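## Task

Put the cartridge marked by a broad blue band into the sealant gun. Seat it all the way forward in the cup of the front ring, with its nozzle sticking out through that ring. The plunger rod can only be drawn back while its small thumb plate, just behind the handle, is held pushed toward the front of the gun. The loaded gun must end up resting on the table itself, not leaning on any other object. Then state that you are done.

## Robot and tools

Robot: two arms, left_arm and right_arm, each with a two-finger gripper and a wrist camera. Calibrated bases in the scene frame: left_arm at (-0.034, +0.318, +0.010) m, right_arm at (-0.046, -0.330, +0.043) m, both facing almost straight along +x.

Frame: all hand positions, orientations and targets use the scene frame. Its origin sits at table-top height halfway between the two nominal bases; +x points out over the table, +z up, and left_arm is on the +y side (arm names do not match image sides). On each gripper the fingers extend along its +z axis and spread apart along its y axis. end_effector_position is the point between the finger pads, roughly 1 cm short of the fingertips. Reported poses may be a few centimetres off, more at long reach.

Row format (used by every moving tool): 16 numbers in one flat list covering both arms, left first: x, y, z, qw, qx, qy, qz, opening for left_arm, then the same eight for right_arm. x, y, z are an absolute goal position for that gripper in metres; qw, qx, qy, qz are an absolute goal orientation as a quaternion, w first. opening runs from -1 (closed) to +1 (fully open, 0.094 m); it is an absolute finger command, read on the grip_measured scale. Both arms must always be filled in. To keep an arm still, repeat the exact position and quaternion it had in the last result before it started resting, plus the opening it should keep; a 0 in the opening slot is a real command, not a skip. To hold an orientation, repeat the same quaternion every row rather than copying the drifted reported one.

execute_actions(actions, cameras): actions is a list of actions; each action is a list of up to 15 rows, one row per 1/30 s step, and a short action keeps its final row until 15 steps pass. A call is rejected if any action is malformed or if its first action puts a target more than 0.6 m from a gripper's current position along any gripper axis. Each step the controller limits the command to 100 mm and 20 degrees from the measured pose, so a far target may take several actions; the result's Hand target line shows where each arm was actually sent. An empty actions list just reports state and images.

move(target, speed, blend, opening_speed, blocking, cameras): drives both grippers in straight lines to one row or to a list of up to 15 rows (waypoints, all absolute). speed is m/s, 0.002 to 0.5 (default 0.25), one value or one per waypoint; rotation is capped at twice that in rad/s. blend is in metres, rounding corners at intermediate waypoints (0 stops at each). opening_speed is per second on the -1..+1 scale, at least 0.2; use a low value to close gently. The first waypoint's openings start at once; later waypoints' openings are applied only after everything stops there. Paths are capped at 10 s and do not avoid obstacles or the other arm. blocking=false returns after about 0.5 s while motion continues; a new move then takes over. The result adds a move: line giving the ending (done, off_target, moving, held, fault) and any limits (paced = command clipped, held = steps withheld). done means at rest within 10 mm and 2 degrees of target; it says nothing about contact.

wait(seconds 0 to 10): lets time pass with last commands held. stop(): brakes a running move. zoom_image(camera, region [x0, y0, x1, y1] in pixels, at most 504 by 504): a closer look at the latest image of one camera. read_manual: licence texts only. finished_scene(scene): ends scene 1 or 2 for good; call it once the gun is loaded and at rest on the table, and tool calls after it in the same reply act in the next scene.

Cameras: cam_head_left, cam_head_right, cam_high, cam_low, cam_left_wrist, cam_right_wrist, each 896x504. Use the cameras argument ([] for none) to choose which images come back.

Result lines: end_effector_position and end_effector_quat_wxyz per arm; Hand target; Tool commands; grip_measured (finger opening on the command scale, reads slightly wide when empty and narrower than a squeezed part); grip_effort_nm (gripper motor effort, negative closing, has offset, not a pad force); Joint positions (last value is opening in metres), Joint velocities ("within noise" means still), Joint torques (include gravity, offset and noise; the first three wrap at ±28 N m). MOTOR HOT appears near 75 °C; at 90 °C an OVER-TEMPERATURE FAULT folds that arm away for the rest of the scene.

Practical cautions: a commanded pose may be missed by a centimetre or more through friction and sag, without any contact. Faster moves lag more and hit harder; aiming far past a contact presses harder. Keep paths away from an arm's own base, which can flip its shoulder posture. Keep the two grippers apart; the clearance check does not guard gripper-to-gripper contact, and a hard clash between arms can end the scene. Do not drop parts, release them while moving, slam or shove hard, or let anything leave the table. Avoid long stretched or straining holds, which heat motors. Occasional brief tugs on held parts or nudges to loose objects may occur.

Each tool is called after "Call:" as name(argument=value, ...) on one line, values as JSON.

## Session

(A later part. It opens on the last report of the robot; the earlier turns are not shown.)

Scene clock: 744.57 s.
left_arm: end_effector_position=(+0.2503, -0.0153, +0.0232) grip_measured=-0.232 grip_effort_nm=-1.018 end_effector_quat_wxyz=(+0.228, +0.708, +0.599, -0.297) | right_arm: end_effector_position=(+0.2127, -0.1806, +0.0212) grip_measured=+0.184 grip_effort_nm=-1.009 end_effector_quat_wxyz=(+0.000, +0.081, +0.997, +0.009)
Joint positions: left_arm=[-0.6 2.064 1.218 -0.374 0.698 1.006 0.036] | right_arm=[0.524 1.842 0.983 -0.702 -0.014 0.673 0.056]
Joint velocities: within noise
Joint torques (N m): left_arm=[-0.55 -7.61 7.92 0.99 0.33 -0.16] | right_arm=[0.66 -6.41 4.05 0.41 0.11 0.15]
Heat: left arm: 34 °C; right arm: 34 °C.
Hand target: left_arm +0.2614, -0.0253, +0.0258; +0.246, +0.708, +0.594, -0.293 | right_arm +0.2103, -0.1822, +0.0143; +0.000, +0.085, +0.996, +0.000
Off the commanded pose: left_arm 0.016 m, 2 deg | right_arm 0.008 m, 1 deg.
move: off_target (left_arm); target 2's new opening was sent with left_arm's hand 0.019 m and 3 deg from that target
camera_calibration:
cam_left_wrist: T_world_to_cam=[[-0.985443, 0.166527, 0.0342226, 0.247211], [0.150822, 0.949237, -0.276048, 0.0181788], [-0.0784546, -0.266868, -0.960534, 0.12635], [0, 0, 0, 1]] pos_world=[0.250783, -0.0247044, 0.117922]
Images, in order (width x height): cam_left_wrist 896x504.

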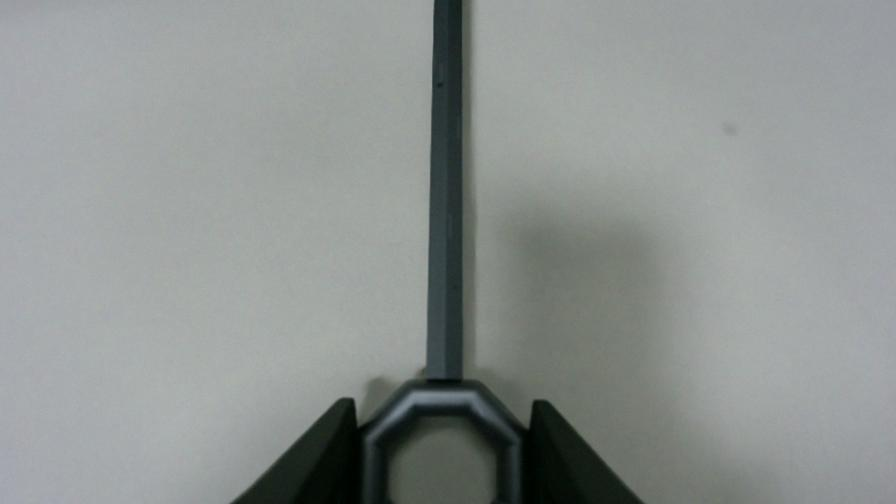

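Call:
move(target=[0.2650, 0.020, 0.0350, 0.2465, 0.7067, 0.5951, -0.2927, -1, 0.2095, -0.1900, 0.012, 0, 0.0854, 0.9963, 0, -0.5], cameras=["cam_left_wrist", "cam_right_wrist", "cam_low"], speed=0.05)

Scene clock: 768.30 s.
left_arm: end_effector_position=(+0.2555, -0.0027, +0.0241) grip_measured=-0.232 grip_effort_nm=-1.023 end_effector_quat_wxyz=(+0.241, +0.706, +0.589, -0.311) | right_arm: end_effector_position=(+0.2155, -0.1770, +0.0213) grip_measured=+0.184 grip_effort_nm=-1.009 end_effector_quat_wxyz=(+0.007, +0.082, +0.996, +0.013)
Joint positions: left_arm=[-0.551 2.064 1.2 -0.374 0.752 1.066 0.036] | right_arm=[0.53 1.842 0.983 -0.686 -0.014 0.682 0.056]
Joint velocities: within noise
Joint torques (N m): left_arm=[3.75 -12.67 4.27 0.18 0.19 0.4] | right_arm=[-1.21 -7.24 2.22 0.41 0.12 -0.07]
Heat: left arm: 35 °C; right arm: 34 °C.
Hand target: left_arm +0.2633, +0.0175, +0.0340; +0.245, +0.704, +0.598, -0.295 | right_arm +0.2090, -0.1883, +0.0125; +0.000, +0.087, +0.996, +0.000
Off the commanded pose: left_arm 0.027 m, 2 deg | right_arm 0.017 m, 2 deg.
move: off_target (left_arm, right_arm)
camera_calibration:
cam_left_wrist: T_world_to_cam=[[-0.983477, 0.178755, 0.0286413, 0.249822], [0.160809, 0.935264, -0.315313, 0.00400604], [-0.0831509, -0.305497, -0.948555, 0.131835], [0, 0, 0, 1]] pos_world=[0.256012, -0.00812823, 0.119161]
cam_right_wrist: T_world_to_cam=[[-0.177462, -0.983974, -0.0174137, -0.135129], [-0.905228, 0.156267, 0.395148, 0.254402], [-0.386094, 0.0858871, -0.918452, 0.200545], [0, 0, 0, 1]] pos_world=[0.283741, -0.189942, 0.0813111]
Images, in order (width x height): cam_low 896x504, cam_left_wrist 896x504, cam_right_wrist 896x504.

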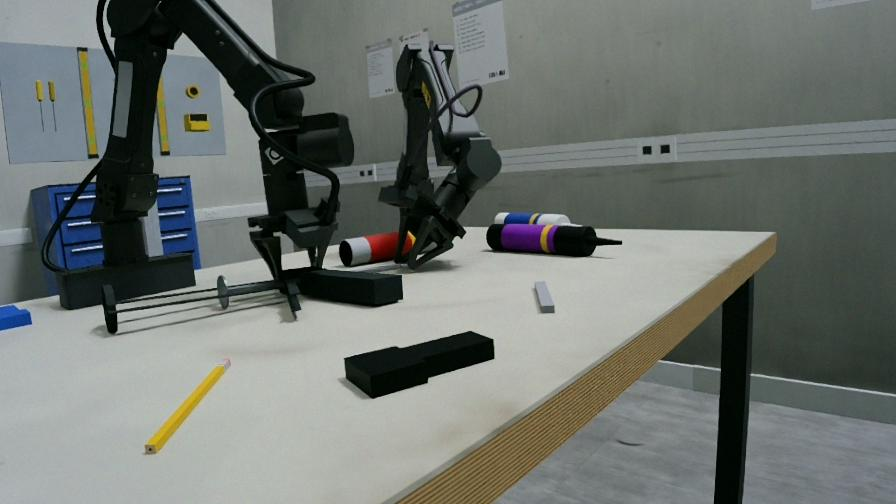

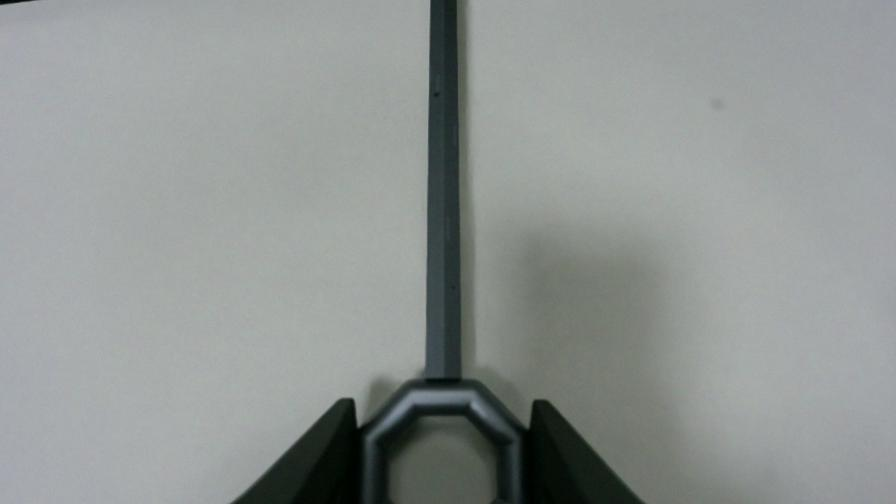

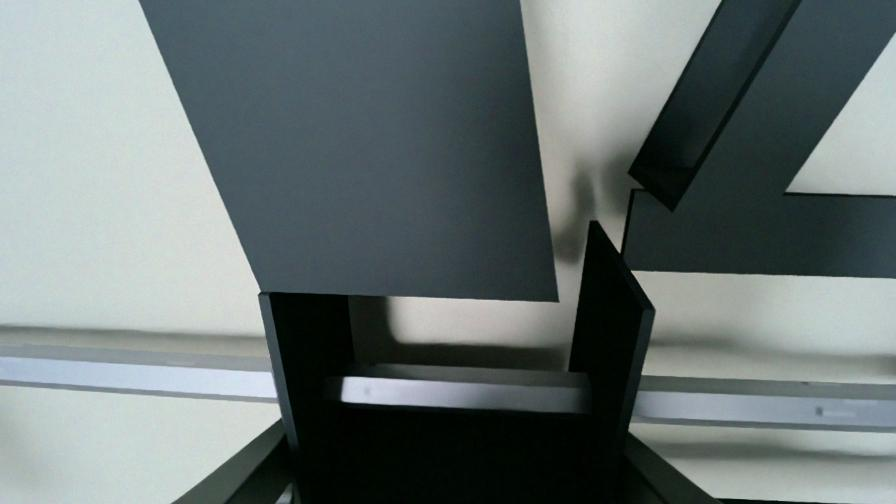

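Call:
move(target=[0.2700, 0.050, 0.0380, 0.2465, 0.7067, 0.5951, -0.2927, -1, 0.2080, -0.1950, 0.012, 0, 0.0854, 0.9963, 0, -0.5], cameras=["cam_left_wrist", "cam_right_wrist", "cam_low"], speed=0.05)

Scene clock: 776.87 s.
left_arm: end_effector_position=(+0.2614, +0.0238, +0.0253) grip_measured=-0.232 grip_effort_nm=-1.018 end_effector_quat_wxyz=(+0.249, +0.706, +0.580, -0.321) | right_arm: end_effector_position=(+0.2157, -0.1771, +0.0228) grip_measured=+0.184 grip_effort_nm=-0.999 end_effector_quat_wxyz=(+0.014, +0.082, +0.996, +0.017)
Joint positions: left_arm=[-0.471 2.055 1.18 -0.427 0.803 1.178 0.036] | right_arm=[0.53 1.826 0.969 -0.672 -0.013 0.682 0.056]
Joint velocities: within noise
Joint torques (N m): left_arm=[4.03 -13.52 4.59 -0.11 0.02 0.41] | right_arm=[-2.59 -7.01 1.99 0.3 0.1 -0.27]
Heat: left arm: 37 °C; right arm: 34 °C.
Hand target: left_arm +0.2686, +0.0468, +0.0378; +0.249, +0.705, +0.594, -0.297 | right_arm +0.2072, -0.1942, +0.0129; -0.001, +0.085, +0.996, +0.000
Off the commanded pose: left_arm 0.030 m, 4 deg | right_arm 0.022 m, 3 deg.
move: off_target (left_arm, right_arm)
camera_calibration:
cam_left_wrist: T_world_to_cam=[[-0.98137, 0.190728, 0.0231697, 0.25016], [0.171514, 0.924019, -0.341719, -0.0231748], [-0.0865845, -0.331379, -0.939516, 0.142877], [0, 0, 0, 1]] pos_world=[0.261845, 0.0210482, 0.12052]
cam_right_wrist: T_world_to_cam=[[-0.177207, -0.983828, -0.0260641, -0.135064], [-0.910705, 0.153881, 0.383323, 0.255089], [-0.373113, 0.0916641, -0.923247, 0.200357], [0, 0, 0, 1]] pos_world=[0.283133, -0.190499, 0.0836769]
Images, in order (width x height): cam_low 896x504, cam_left_wrist 896x504, cam_right_wrist 896x504.

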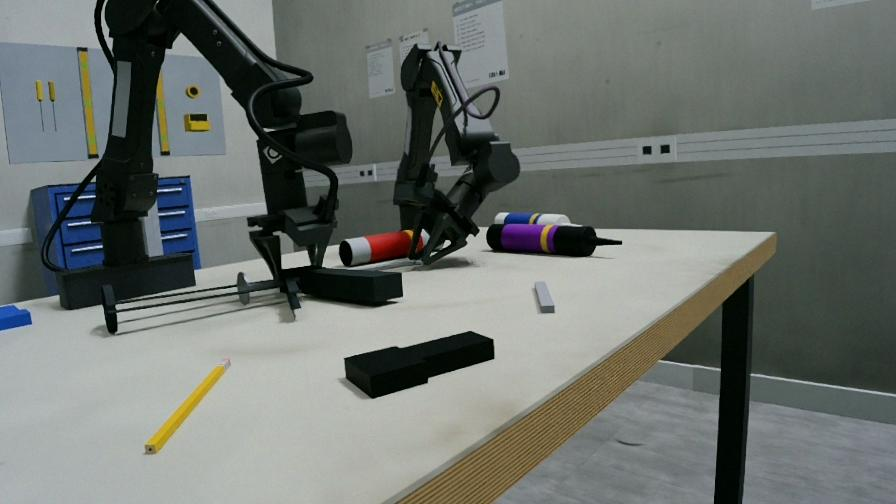

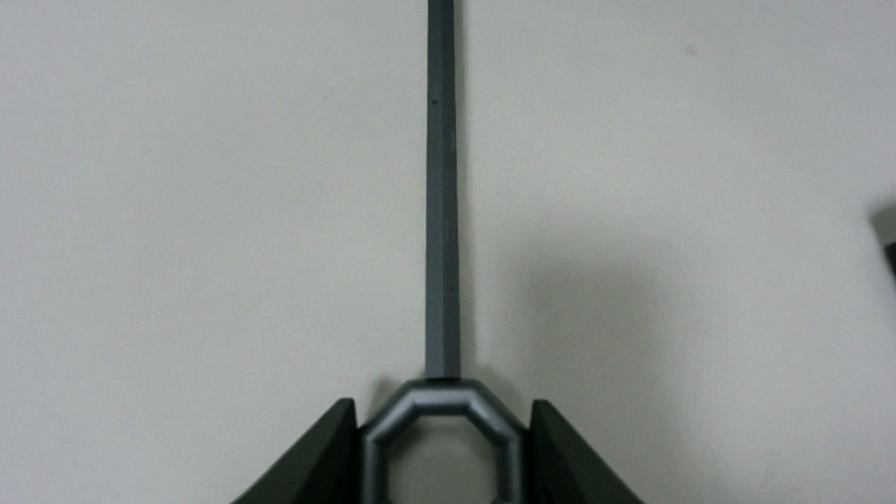

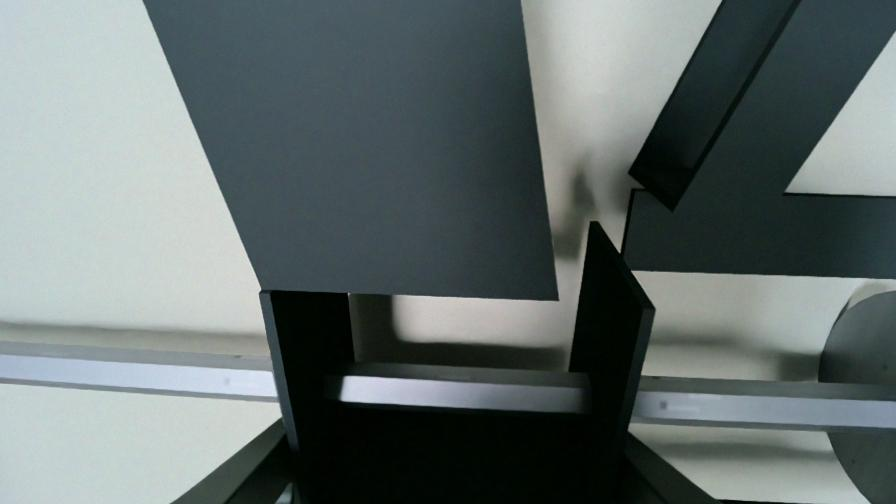

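Call:
move(target=[0.2740, 0.078, 0.0420, 0.2465, 0.7067, 0.5951, -0.2927, -1, 0.2080, -0.1960, 0.012, 0, 0.0854, 0.9963, 0, -0.5], cameras=["cam_left_wrist", "cam_right_wrist", "cam_low"], speed=0.05)

Scene clock: 786.83 s.
left_arm: end_effector_position=(+0.2666, +0.0547, +0.0262) grip_measured=-0.232 grip_effort_nm=-1.023 end_effector_quat_wxyz=(+0.247, +0.707, +0.582, -0.318) | right_arm: end_effector_position=(+0.2158, -0.1773, +0.0238) grip_measured=+0.184 grip_effort_nm=-1.009 end_effector_quat_wxyz=(+0.014, +0.083, +0.996, +0.018)
Joint positions: left_arm=[-0.39 2.041 1.174 -0.521 0.813 1.293 0.036] | right_arm=[0.529 1.822 0.968 -0.672 -0.014 0.682 0.056]
Joint velocities: within noise
Joint torques (N m): left_arm=[3.79 -13.5 4.86 -0.2 0.03 0.34] | right_arm=[-2.74 -6.63 2.06 0.31 0.11 -0.3]
Heat: left arm: 40 °C; right arm: 34 °C.
Hand target: left_arm +0.2736, +0.0761, +0.0405; +0.248, +0.705, +0.595, -0.294 | right_arm +0.2073, -0.1952, +0.0127; -0.001, +0.085, +0.996, +0.000
Off the commanded pose: left_arm 0.029 m, 3 deg | right_arm 0.023 m, 3 deg.
move: off_target (left_arm, right_arm)
camera_calibration:
cam_left_wrist: T_world_to_cam=[[-0.981657, 0.189133, 0.0240364, 0.24952], [0.170391, 0.926885, -0.334441, -0.0523353], [-0.0855327, -0.324211, -0.94211, 0.153788], [0, 0, 0, 1]] pos_world=[0.267014, 0.0511762, 0.121385]
cam_right_wrist: T_world_to_cam=[[-0.178598, -0.983489, -0.0292051, -0.134726], [-0.911211, 0.154128, 0.38202, 0.255039], [-0.371211, 0.0948399, -0.923692, 0.201478], [0, 0, 0, 1]] pos_world=[0.283123, -0.190919, 0.0847394]
Images, in order (width x height): cam_low 896x504, cam_left_wrist 896x504, cam_right_wrist 896x504.

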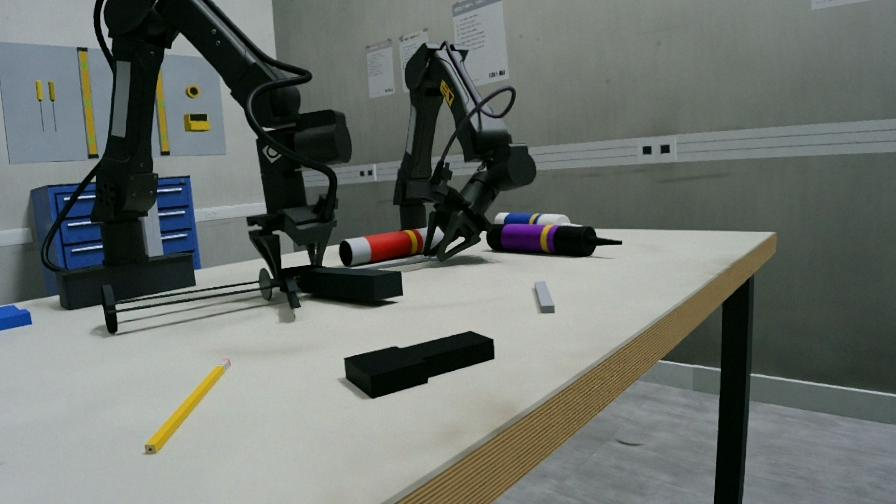

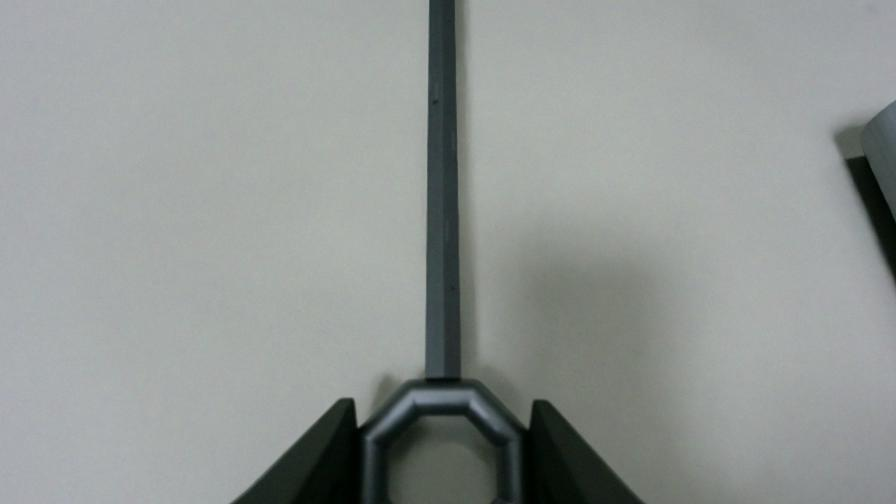

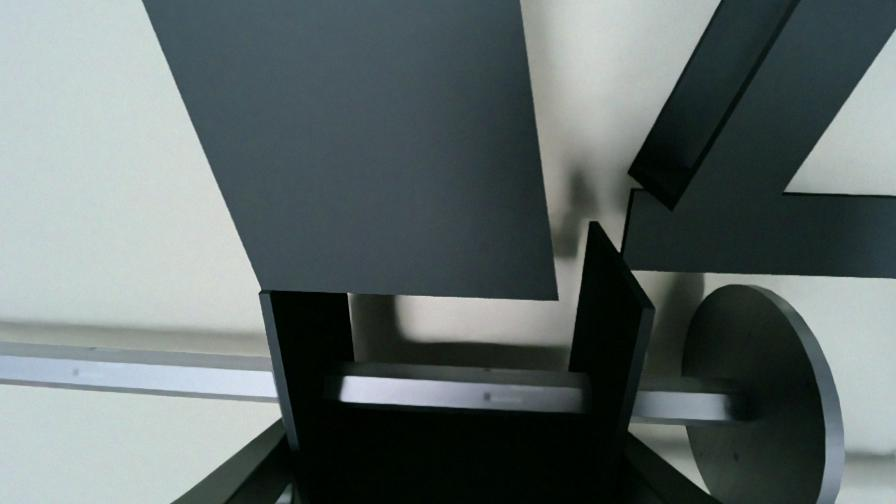

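Call:
move(target=[0.2755, 0.090, 0.0430, 0.2465, 0.7067, 0.5951, -0.2927, -1, 0.2080, -0.1960, 0.012, 0, 0.0854, 0.9963, 0, -0.5], cameras=["cam_left_wrist", "cam_right_wrist", "cam_low"], speed=0.04)

Scene clock: 799.10 s.
left_arm: end_effector_position=(+0.2686, +0.0675, +0.0266) grip_measured=-0.232 grip_effort_nm=-1.013 end_effector_quat_wxyz=(+0.246, +0.706, +0.583, -0.318) | right_arm: end_effector_position=(+0.2160, -0.1772, +0.0242) grip_measured=+0.184 grip_effort_nm=-1.009 end_effector_quat_wxyz=(+0.015, +0.083, +0.996, +0.019)
Joint positions: left_arm=[-0.355 2.038 1.174 -0.561 0.818 1.342 0.036] | right_arm=[0.529 1.82 0.968 -0.672 -0.014 0.682 0.056]
Joint velocities: within noise
Joint torques (N m): left_arm=[3.85 -13.53 5.07 -0.21 0 0.33] | right_arm=[-2.74 -6.6 2 0.31 0.11 -0.3]
Heat: left arm: 39 °C; right arm: 33 °C.
Hand target: left_arm +0.2752, +0.0884, +0.0417; +0.248, +0.705, +0.596, -0.293 | right_arm +0.2072, -0.1953, +0.0129; -0.001, +0.086, +0.996, +0.000
Off the commanded pose: left_arm 0.029 m, 3 deg | right_arm 0.024 m, 3 deg.
move: off_target (left_arm, right_arm)
camera_calibration:
cam_left_wrist: T_world_to_cam=[[-0.981894, 0.187788, 0.0249126, 0.249191], [0.168934, 0.927538, -0.333369, -0.0640962], [-0.08571, -0.323124, -0.942467, 0.158508], [0, 0, 0, 1]] pos_world=[0.269093, 0.0638744, 0.121813]
cam_right_wrist: T_world_to_cam=[[-0.178558, -0.983466, -0.0301873, -0.134559], [-0.91172, 0.153839, 0.380921, 0.25511], [-0.369978, 0.0955388, -0.924115, 0.201805], [0, 0, 0, 1]] pos_world=[0.283226, -0.190861, 0.0852525]
Images, in order (width x height): cam_low 896x504, cam_left_wrist 896x504, cam_right_wrist 896x504.

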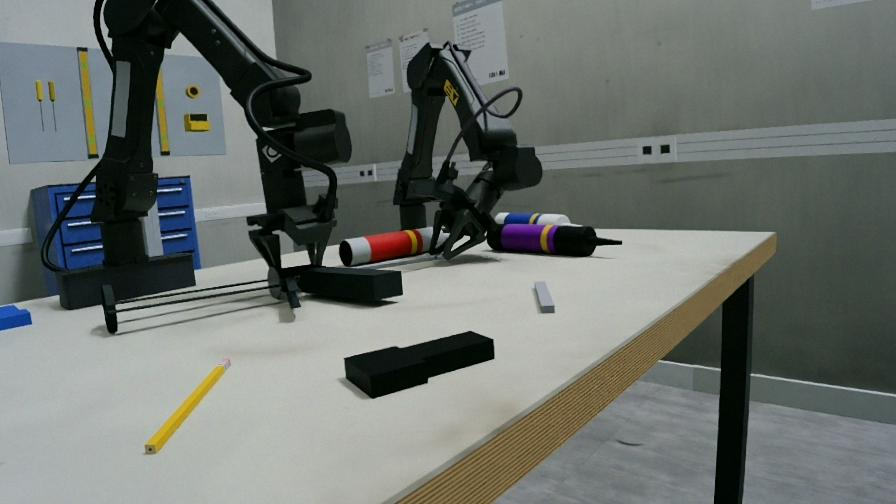

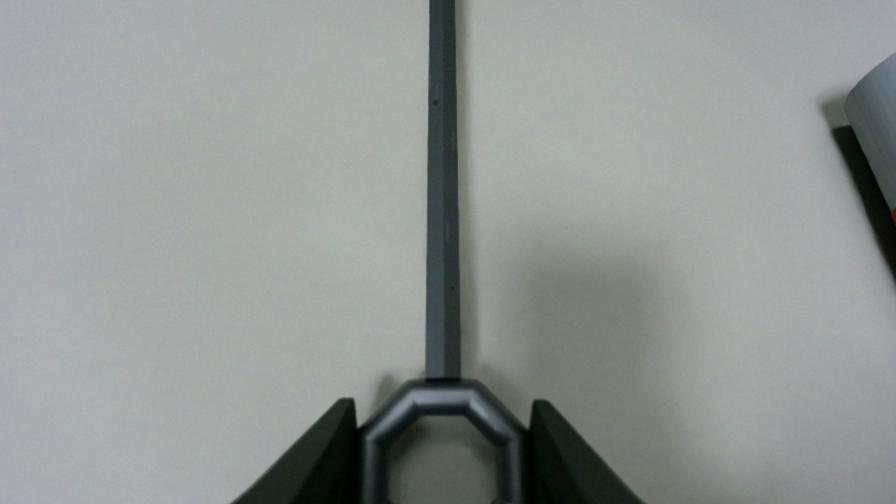

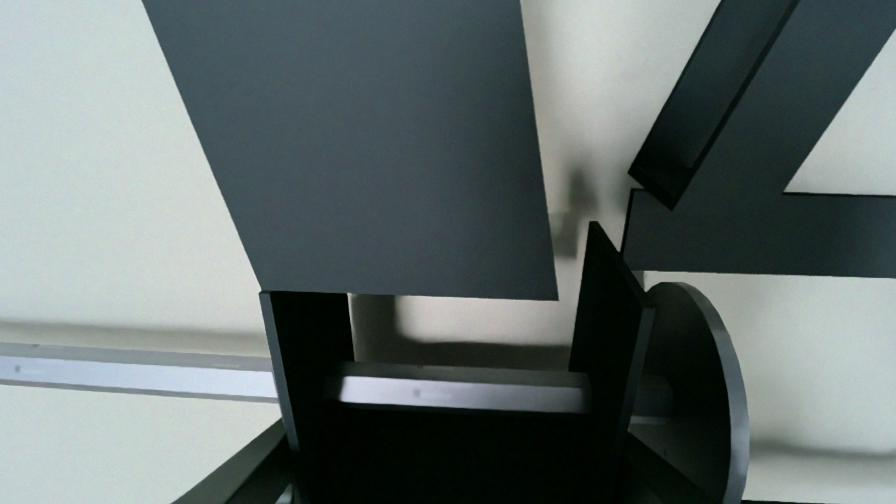

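Call:
move(target=[0.2765, 0.099, 0.0440, 0.2465, 0.7067, 0.5951, -0.2927, -1, 0.2080, -0.1960, 0.012, 0, 0.0854, 0.9963, 0, -0.5], cameras=["cam_left_wrist", "cam_right_wrist", "cam_low"], speed=0.04)

Scene clock: 820.07 s.
left_arm: end_effector_position=(+0.2687, +0.0701, +0.0268) grip_measured=-0.232 grip_effort_nm=-1.023 end_effector_quat_wxyz=(+0.247, +0.707, +0.581, -0.318) | right_arm: end_effector_position=(+0.2158, -0.1767, +0.0242) grip_measured=+0.184 grip_effort_nm=-1.009 end_effector_quat_wxyz=(+0.014, +0.082, +0.996, +0.020)
Joint positions: left_arm=[-0.347 2.038 1.174 -0.57 0.821 1.357 0.036] | right_arm=[0.529 1.82 0.968 -0.672 -0.017 0.681 0.056]
Joint velocities: within noise
Joint torques (N m): left_arm=[4.96 -13.75 5.03 -0.31 -0.01 0.51] | right_arm=[-2.74 -6.6 2.02 0.31 0.12 -0.29]
Heat: left arm: 44 °C; right arm: 34 °C.
Hand target: left_arm +0.2771, +0.0963, +0.0422; +0.250, +0.706, +0.595, -0.291 | right_arm +0.2071, -0.1951, +0.0129; -0.001, +0.085, +0.996, +0.001
Off the commanded pose: left_arm 0.035 m, 3 deg | right_arm 0.024 m, 3 deg.
move: off_target (left_arm, right_arm)
camera_calibration:
cam_left_wrist: T_world_to_cam=[[-0.981333, 0.190911, 0.0231871, 0.248463], [0.172282, 0.926281, -0.335146, -0.0672341], [-0.0854608, -0.324895, -0.941881, 0.159537], [0, 0, 0, 1]] pos_world=[0.269043, 0.0666762, 0.121971]
cam_right_wrist: T_world_to_cam=[[-0.176957, -0.983682, -0.032502, -0.134467], [-0.91142, 0.151314, 0.382646, 0.254235], [-0.371484, 0.0973348, -0.923323, 0.202291], [0, 0, 0, 1]] pos_world=[0.283068, -0.190432, 0.0851274]
Images, in order (width x height): cam_low 896x504, cam_left_wrist 896x504, cam_right_wrist 896x504.

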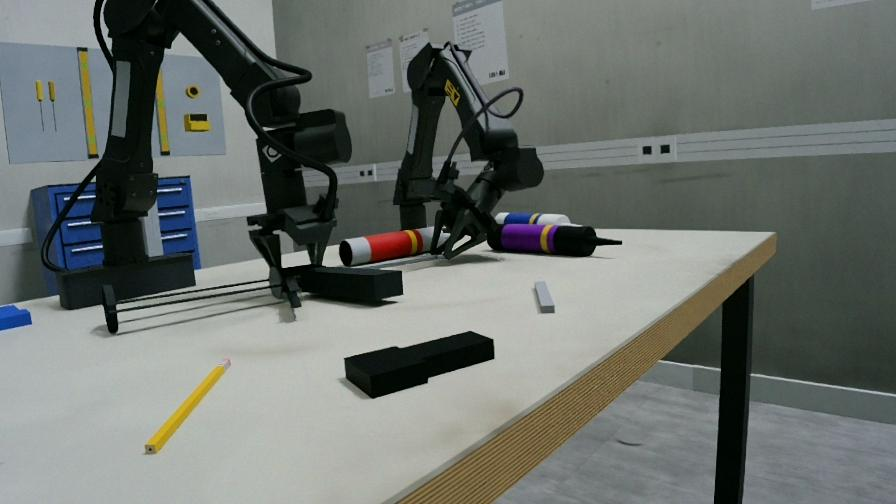

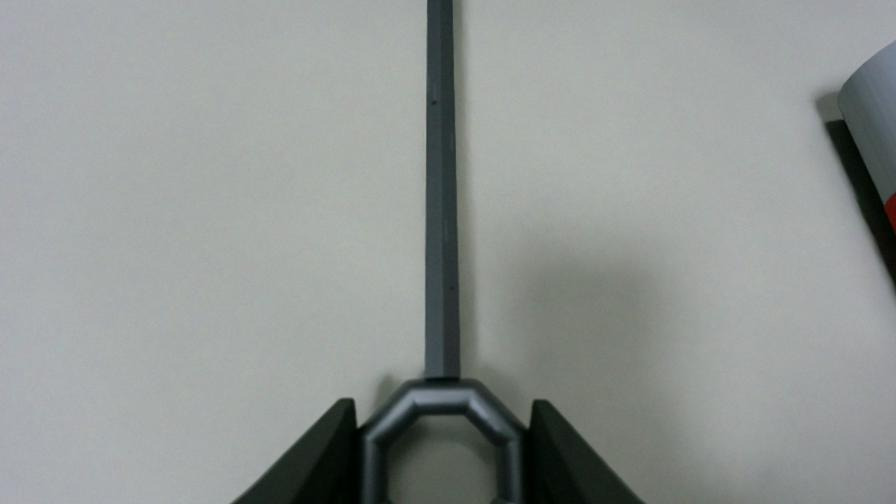

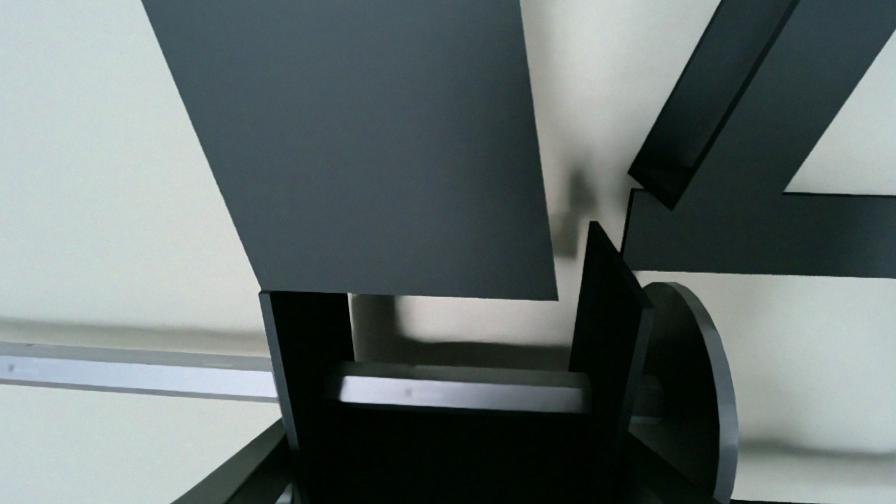

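Call:
move(target=[[0.2745, 0.086, 0.0400, 0.2465, 0.7067, 0.5951, -0.2927, -1, 0.2120, -0.1880, 0.014, 0, 0.0854, 0.9963, 0, -0.3],[0.2745, 0.086, 0.0400, 0.2465, 0.7067, 0.5951, -0.2927, -1, 0.2120, -0.1830, 0.016, 0, 0.0854, 0.9963, 0, 0.45],[0.2745, 0.086, 0.0400, 0.2465, 0.7067, 0.5951, -0.2927, -1, 0.2120, -0.1820, 0.070, 0, 0.0854, 0.9963, 0, 0.45]], cameras=["cam_left_wrist", "cam_right_wrist", "cam_low"], speed=0.05)

Scene clock: 843.30 s.
left_arm: end_effector_position=(+0.2614, +0.0700, +0.0334) grip_measured=-0.232 grip_effort_nm=-1.018 end_effector_quat_wxyz=(+0.238, +0.696, +0.588, -0.336) | right_arm: end_effector_position=(+0.2116, -0.1707, +0.0442) grip_measured=+0.447 grip_effort_nm=0.183 end_effector_quat_wxyz=(-0.009, +0.072, +0.997, +0.016)
Joint positions: left_arm=[-0.347 2.024 1.174 -0.612 0.842 1.34 0.036] | right_arm=[0.541 1.811 1.05 -0.807 -0.037 0.672 0.068]
Joint velocities: within noise
Joint torques (N m): left_arm=[2.5 -11.95 4.83 0.18 -0.2 0.23] | right_arm=[-0.94 -12.52 8.4 -0.75 0.32 0.08]
Heat: left arm: 45 °C; right arm: 34 °C.
Hand target: left_arm +0.2734, +0.0861, +0.0396; +0.244, +0.705, +0.597, -0.296 | right_arm +0.2142, -0.1806, +0.0677; +0.004, +0.082, +0.997, +0.003
Off the commanded pose: left_arm 0.022 m, 5 deg | right_arm 0.028 m, 3 deg.
move: off_target (left_arm, right_arm); target 2's new opening was sent with right_arm's hand 0.011 m and 3 deg from that target
camera_calibration:
cam_left_wrist: T_world_to_cam=[[-0.980917, 0.182755, 0.0663447, 0.240197], [0.148711, 0.925062, -0.349494, -0.0569451], [-0.125245, -0.332958, -0.934587, 0.175851], [0, 0, 0, 1]] pos_world=[0.266106, 0.0673316, 0.12851]
cam_right_wrist: T_world_to_cam=[[-0.156549, -0.987456, -0.0205525, -0.134169], [-0.895639, 0.133159, 0.424381, 0.233577], [-0.416321, 0.0848439, -0.90525, 0.225187], [0, 0, 0, 1]] pos_world=[0.281947, -0.182695, 0.101968]
Images, in order (width x height): cam_low 896x504, cam_left_wrist 896x504, cam_right_wrist 896x504.

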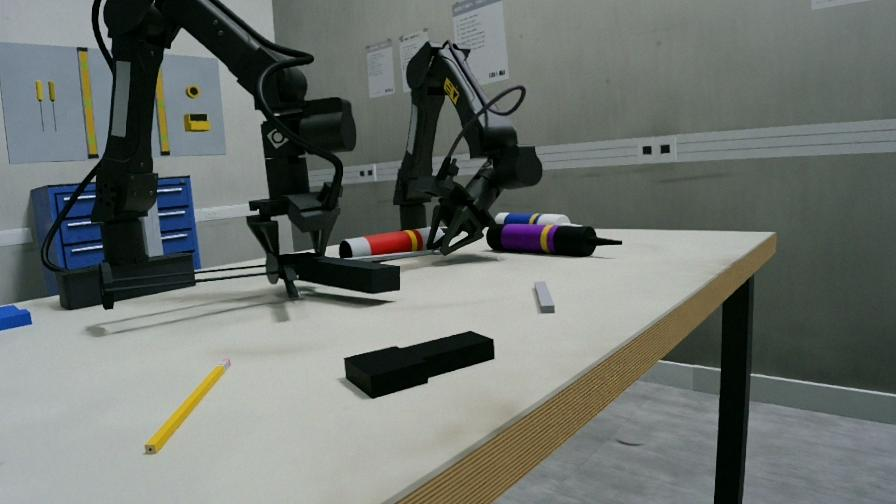

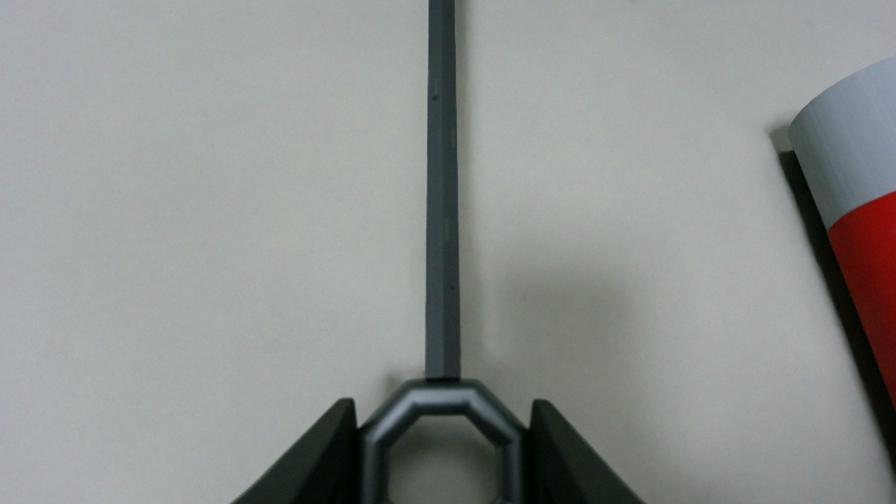

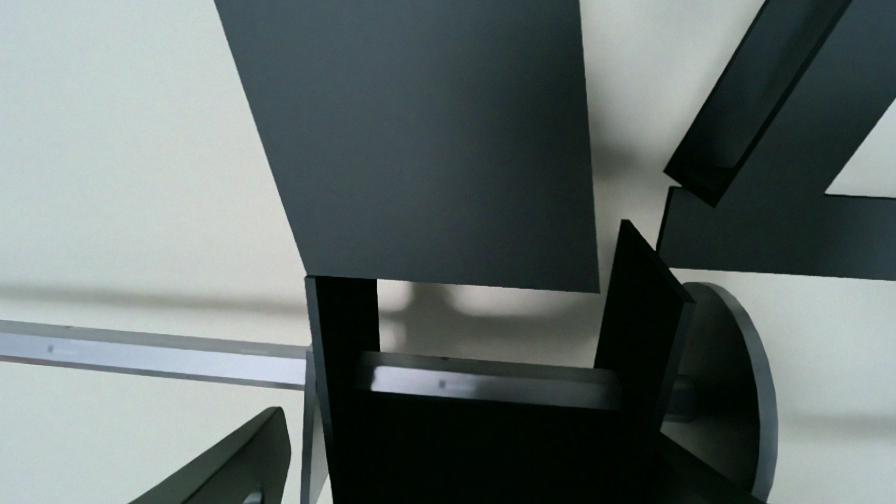

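Call:
move(target=[[0.2725, 0.080, 0.0360, 0.2465, 0.7067, 0.5951, -0.2927, -1, 0.2120, -0.1800, 0.016, 0, 0.0854, 0.9963, 0, 0.45],[0.2690, 0.045, 0.0340, 0.2465, 0.7067, 0.5951, -0.2927, -1, 0.2120, -0.1800, 0.016, 0, 0.0854, 0.9963, 0, 0.45]], cameras=["cam_left_wrist", "cam_right_wrist", "cam_low"], speed=0.04)

Scene clock: 868.77 s.
left_arm: end_effector_position=(+0.2607, +0.0615, +0.0193) grip_measured=-0.234 grip_effort_nm=-1.023 end_effector_quat_wxyz=(+0.212, +0.704, +0.609, -0.296) | right_arm: end_effector_position=(+0.2163, -0.1783, +0.0242) grip_measured=+0.448 grip_effort_nm=0.144 end_effector_quat_wxyz=(+0.009, +0.078, +0.997, +0.005)
Joint positions: left_arm=[-0.407 2.024 1.166 -0.556 0.732 1.247 0.036] | right_arm=[0.535 1.84 0.995 -0.706 0.003 0.678 0.068]
Joint velocities: within noise
Joint torques (N m): left_arm=[-1.17 -10.37 5.41 0.92 0.45 -0.31] | right_arm=[-0.49 -6.26 4.14 0.24 0.04 0.13]
Heat: left arm: 39 °C; right arm: 38 °C.
Hand target: left_arm +0.2712, +0.0497, +0.0330; +0.246, +0.708, +0.596, -0.287 | right_arm +0.2113, -0.1841, +0.0166; -0.001, +0.088, +0.996, -0.006
Off the commanded pose: left_arm 0.024 m, 4 deg | right_arm 0.009 m, 1 deg.
move: off_target (left_arm)
camera_calibration:
cam_left_wrist: T_world_to_cam=[[-0.985647, 0.156241, 0.063947, 0.244907], [0.135538, 0.958187, -0.252006, -0.0544581], [-0.100647, -0.239722, -0.96561, 0.14815], [0, 0, 0, 1]] pos_world=[0.263684, 0.0494313, 0.11367]
cam_right_wrist: T_world_to_cam=[[-0.168758, -0.985657, -0.000454163, -0.138861], [-0.907826, 0.155253, 0.389548, 0.254768], [-0.38389, 0.0661516, -0.921006, 0.199733], [0, 0, 0, 1]] pos_world=[0.284527, -0.189635, 0.0846475]
Images, in order (width x height): cam_low 896x504, cam_left_wrist 896x504, cam_right_wrist 896x504.

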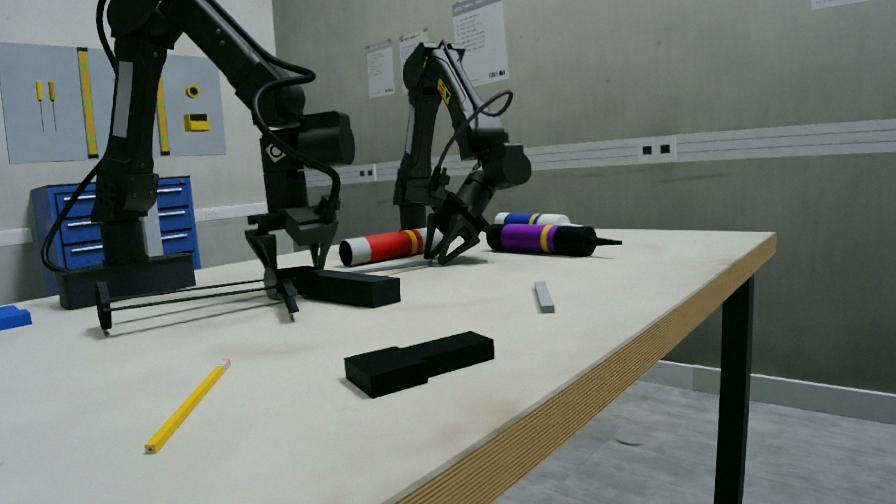

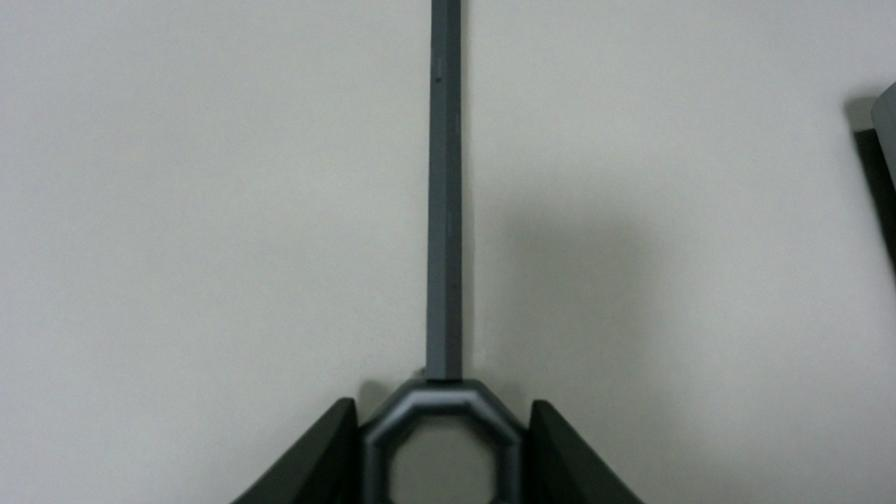

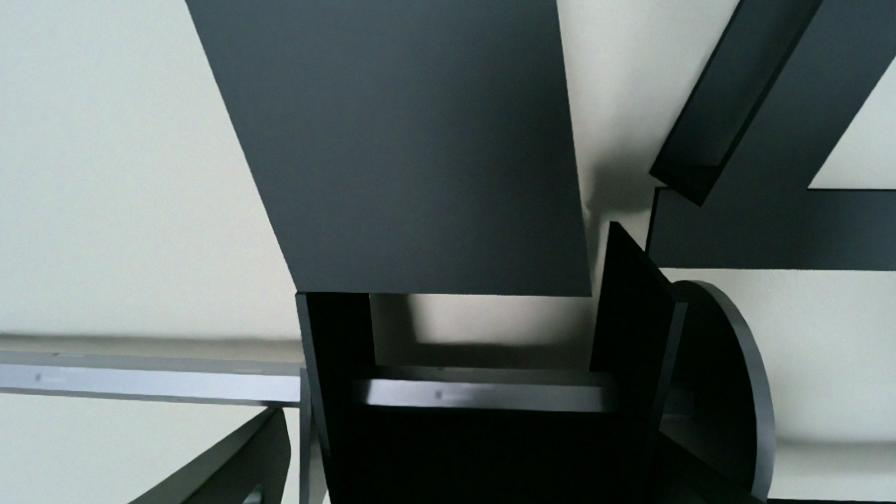

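Call:
move(target=[[0.2690, 0.050, 0.0360, 0.2465, 0.7067, 0.5951, -0.2927, -1, 0.2125, -0.1830, 0.016, 0, 0.0854, 0.9963, 0, -0.3],[0.2670, 0.030, 0.0360, 0.2465, 0.7067, 0.5951, -0.2927, -1, 0.2125, -0.1770, 0.016, 0, 0.0854, 0.9963, 0, -0.3]], cameras=["cam_left_wrist", "cam_right_wrist", "cam_low"], speed=0.04)

Scene clock: 880.27 s.
left_arm: end_effector_position=(+0.2612, +0.0591, +0.0178) grip_measured=-0.234 grip_effort_nm=-1.013 end_effector_quat_wxyz=(+0.207, +0.705, +0.614, -0.288) | right_arm: end_effector_position=(+0.2155, -0.1835, +0.0239) grip_measured=+0.179 grip_effort_nm=-1.009 end_effector_quat_wxyz=(+0.008, +0.079, +0.997, -0.005)
Joint positions: left_arm=[-0.421 2.023 1.168 -0.547 0.709 1.222 0.036] | right_arm=[0.53 1.84 0.994 -0.716 0.018 0.675 0.055]
Joint velocities: within noise
Joint torques (N m): left_arm=[-3.86 -10.09 6.67 1.06 0.68 -0.57] | right_arm=[0.73 -5.7 5.05 0.39 -0.16 0.25]
Heat: left arm: 37 °C; right arm: 35 °C.
Hand target: left_arm +0.2661, +0.0314, +0.0377; +0.246, +0.708, +0.593, -0.295 | right_arm +0.2129, -0.1785, +0.0166; +0.000, +0.088, +0.996, +0.000
Off the commanded pose: left_arm 0.035 m, 5 deg | right_arm 0.011 m, 1 deg.
move: off_target (left_arm, right_arm)
camera_calibration:
cam_left_wrist: T_world_to_cam=[[-0.987154, 0.146994, 0.0626008, 0.246769], [0.1288, 0.964015, -0.232562, -0.0514517], [-0.0945334, -0.221512, -0.970565, 0.143609], [0, 0, 0, 1]] pos_world=[0.263802, 0.0451377, 0.111968]
cam_right_wrist: T_world_to_cam=[[-0.170454, -0.985178, 0.0192392, -0.144139], [-0.906361, 0.164418, 0.389199, 0.256355], [-0.386594, 0.048903, -0.920953, 0.196882], [0, 0, 0, 1]] pos_world=[0.283894, -0.19378, 0.0843192]
Images, in order (width x height): cam_low 896x504, cam_left_wrist 896x504, cam_right_wrist 896x504.

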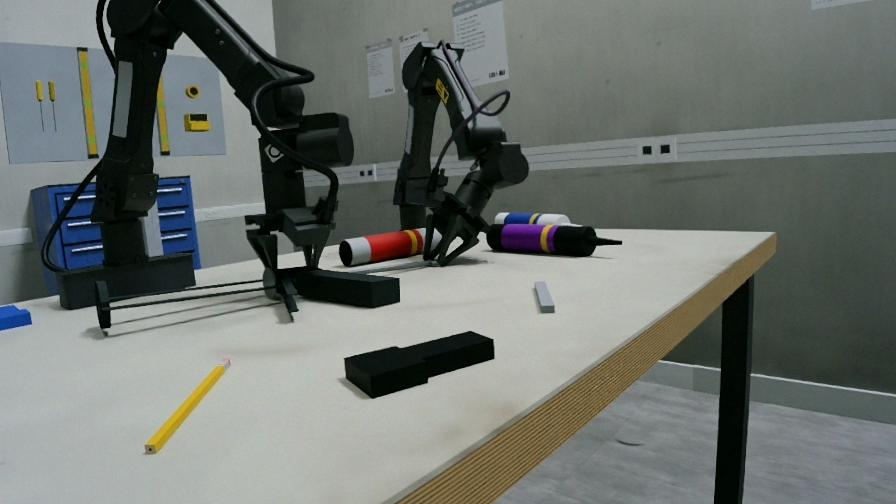

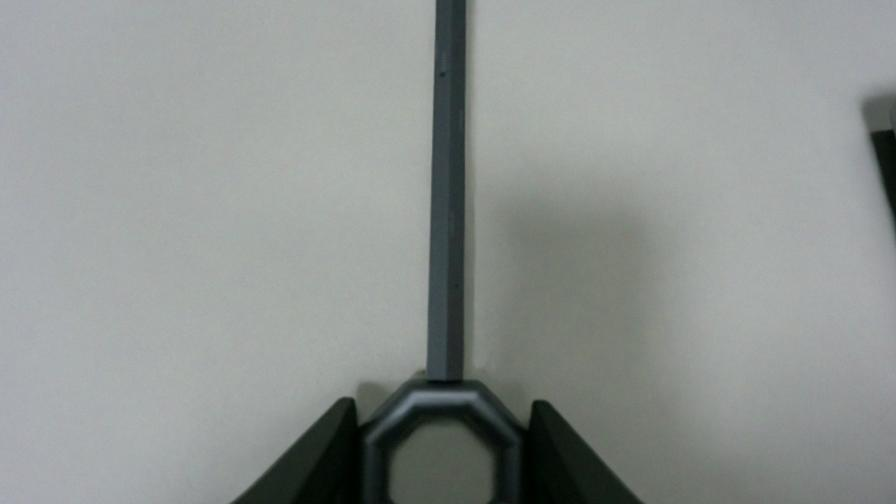

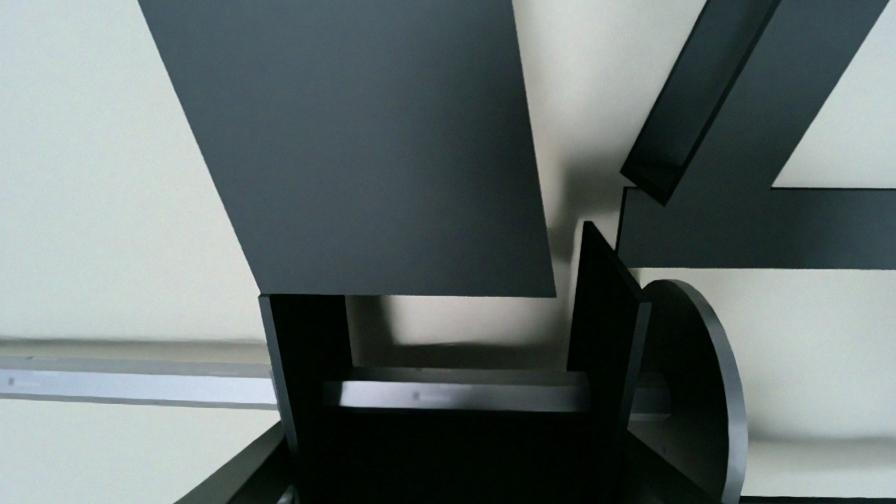

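Call:
move(target=[0.2630, 0.010, 0.0420, 0.2465, 0.7067, 0.5951, -0.2927, -1, 0.2125, -0.1700, 0.016, 0, 0.0854, 0.9963, 0, -0.3], cameras=["cam_left_wrist", "cam_right_wrist", "cam_low"], speed=0.04)

Scene clock: 892.37 s.
left_arm: end_effector_position=(+0.2585, +0.0480, +0.0179) grip_measured=-0.235 grip_effort_nm=-1.023 end_effector_quat_wxyz=(+0.196, +0.708, +0.621, -0.273) | right_arm: end_effector_position=(+0.2139, -0.1818, +0.0226) grip_measured=+0.179 grip_effort_nm=-1.009 end_effector_quat_wxyz=(+0.006, +0.077, +0.997, -0.006)
Joint positions: left_arm=[-0.467 2.018 1.181 -0.541 0.663 1.165 0.036] | right_arm=[0.538 1.845 0.994 -0.716 0.018 0.679 0.055]
Joint velocities: within noise
Joint torques (N m): left_arm=[-4.25 -9.85 7.34 1.16 0.95 -0.66] | right_arm=[2.13 -5.11 6.3 0.37 -0.17 0.39]
Heat: left arm: 37 °C; right arm: 33 °C.
Hand target: left_arm +0.2608, +0.0134, +0.0431; +0.242, +0.709, +0.593, -0.295 | right_arm +0.2121, -0.1703, +0.0161; +0.000, +0.085, +0.996, +0.000
Off the commanded pose: left_arm 0.045 m, 7 deg | right_arm 0.014 m, 1 deg.
move: off_target (left_arm, right_arm)
camera_calibration:
cam_left_wrist: T_world_to_cam=[[-0.988299, 0.139185, 0.0623932, 0.246433], [0.124751, 0.972955, -0.19441, -0.0404942], [-0.0877647, -0.184352, -0.978934, 0.13767], [0, 0, 0, 1]] pos_world=[0.260683, 0.0304791, 0.111522]
cam_right_wrist: T_world_to_cam=[[-0.167349, -0.98565, 0.0220977, -0.143559], [-0.905326, 0.162508, 0.392397, 0.254415], [-0.390357, 0.0456616, -0.91953, 0.195152], [0, 0, 0, 1]] pos_world=[0.282483, -0.191755, 0.0827885]
Images, in order (width x height): cam_low 896x504, cam_left_wrist 896x504, cam_right_wrist 896x504.

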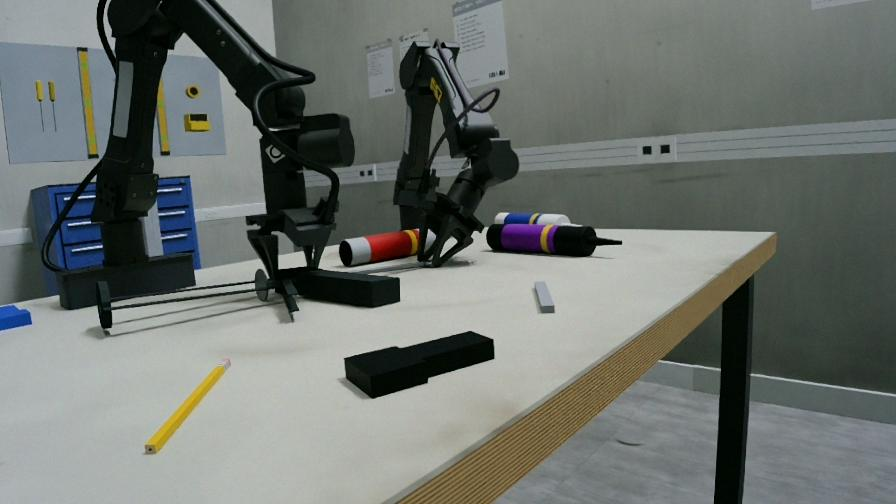

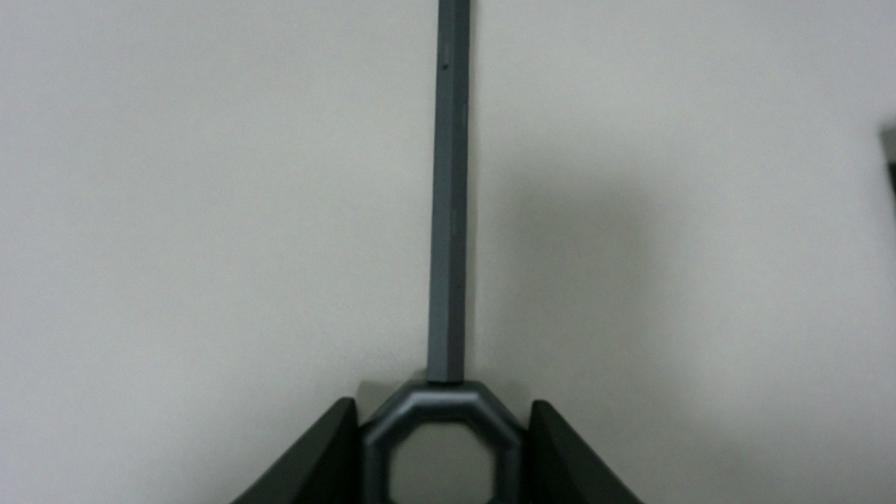

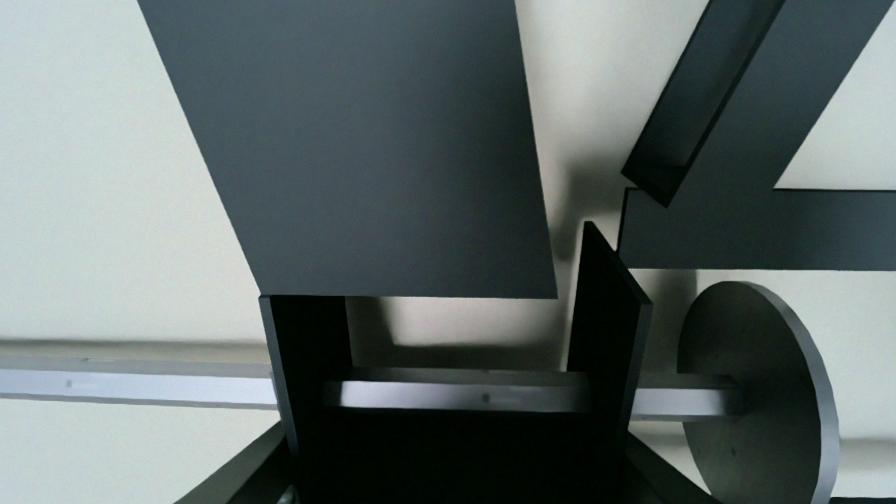

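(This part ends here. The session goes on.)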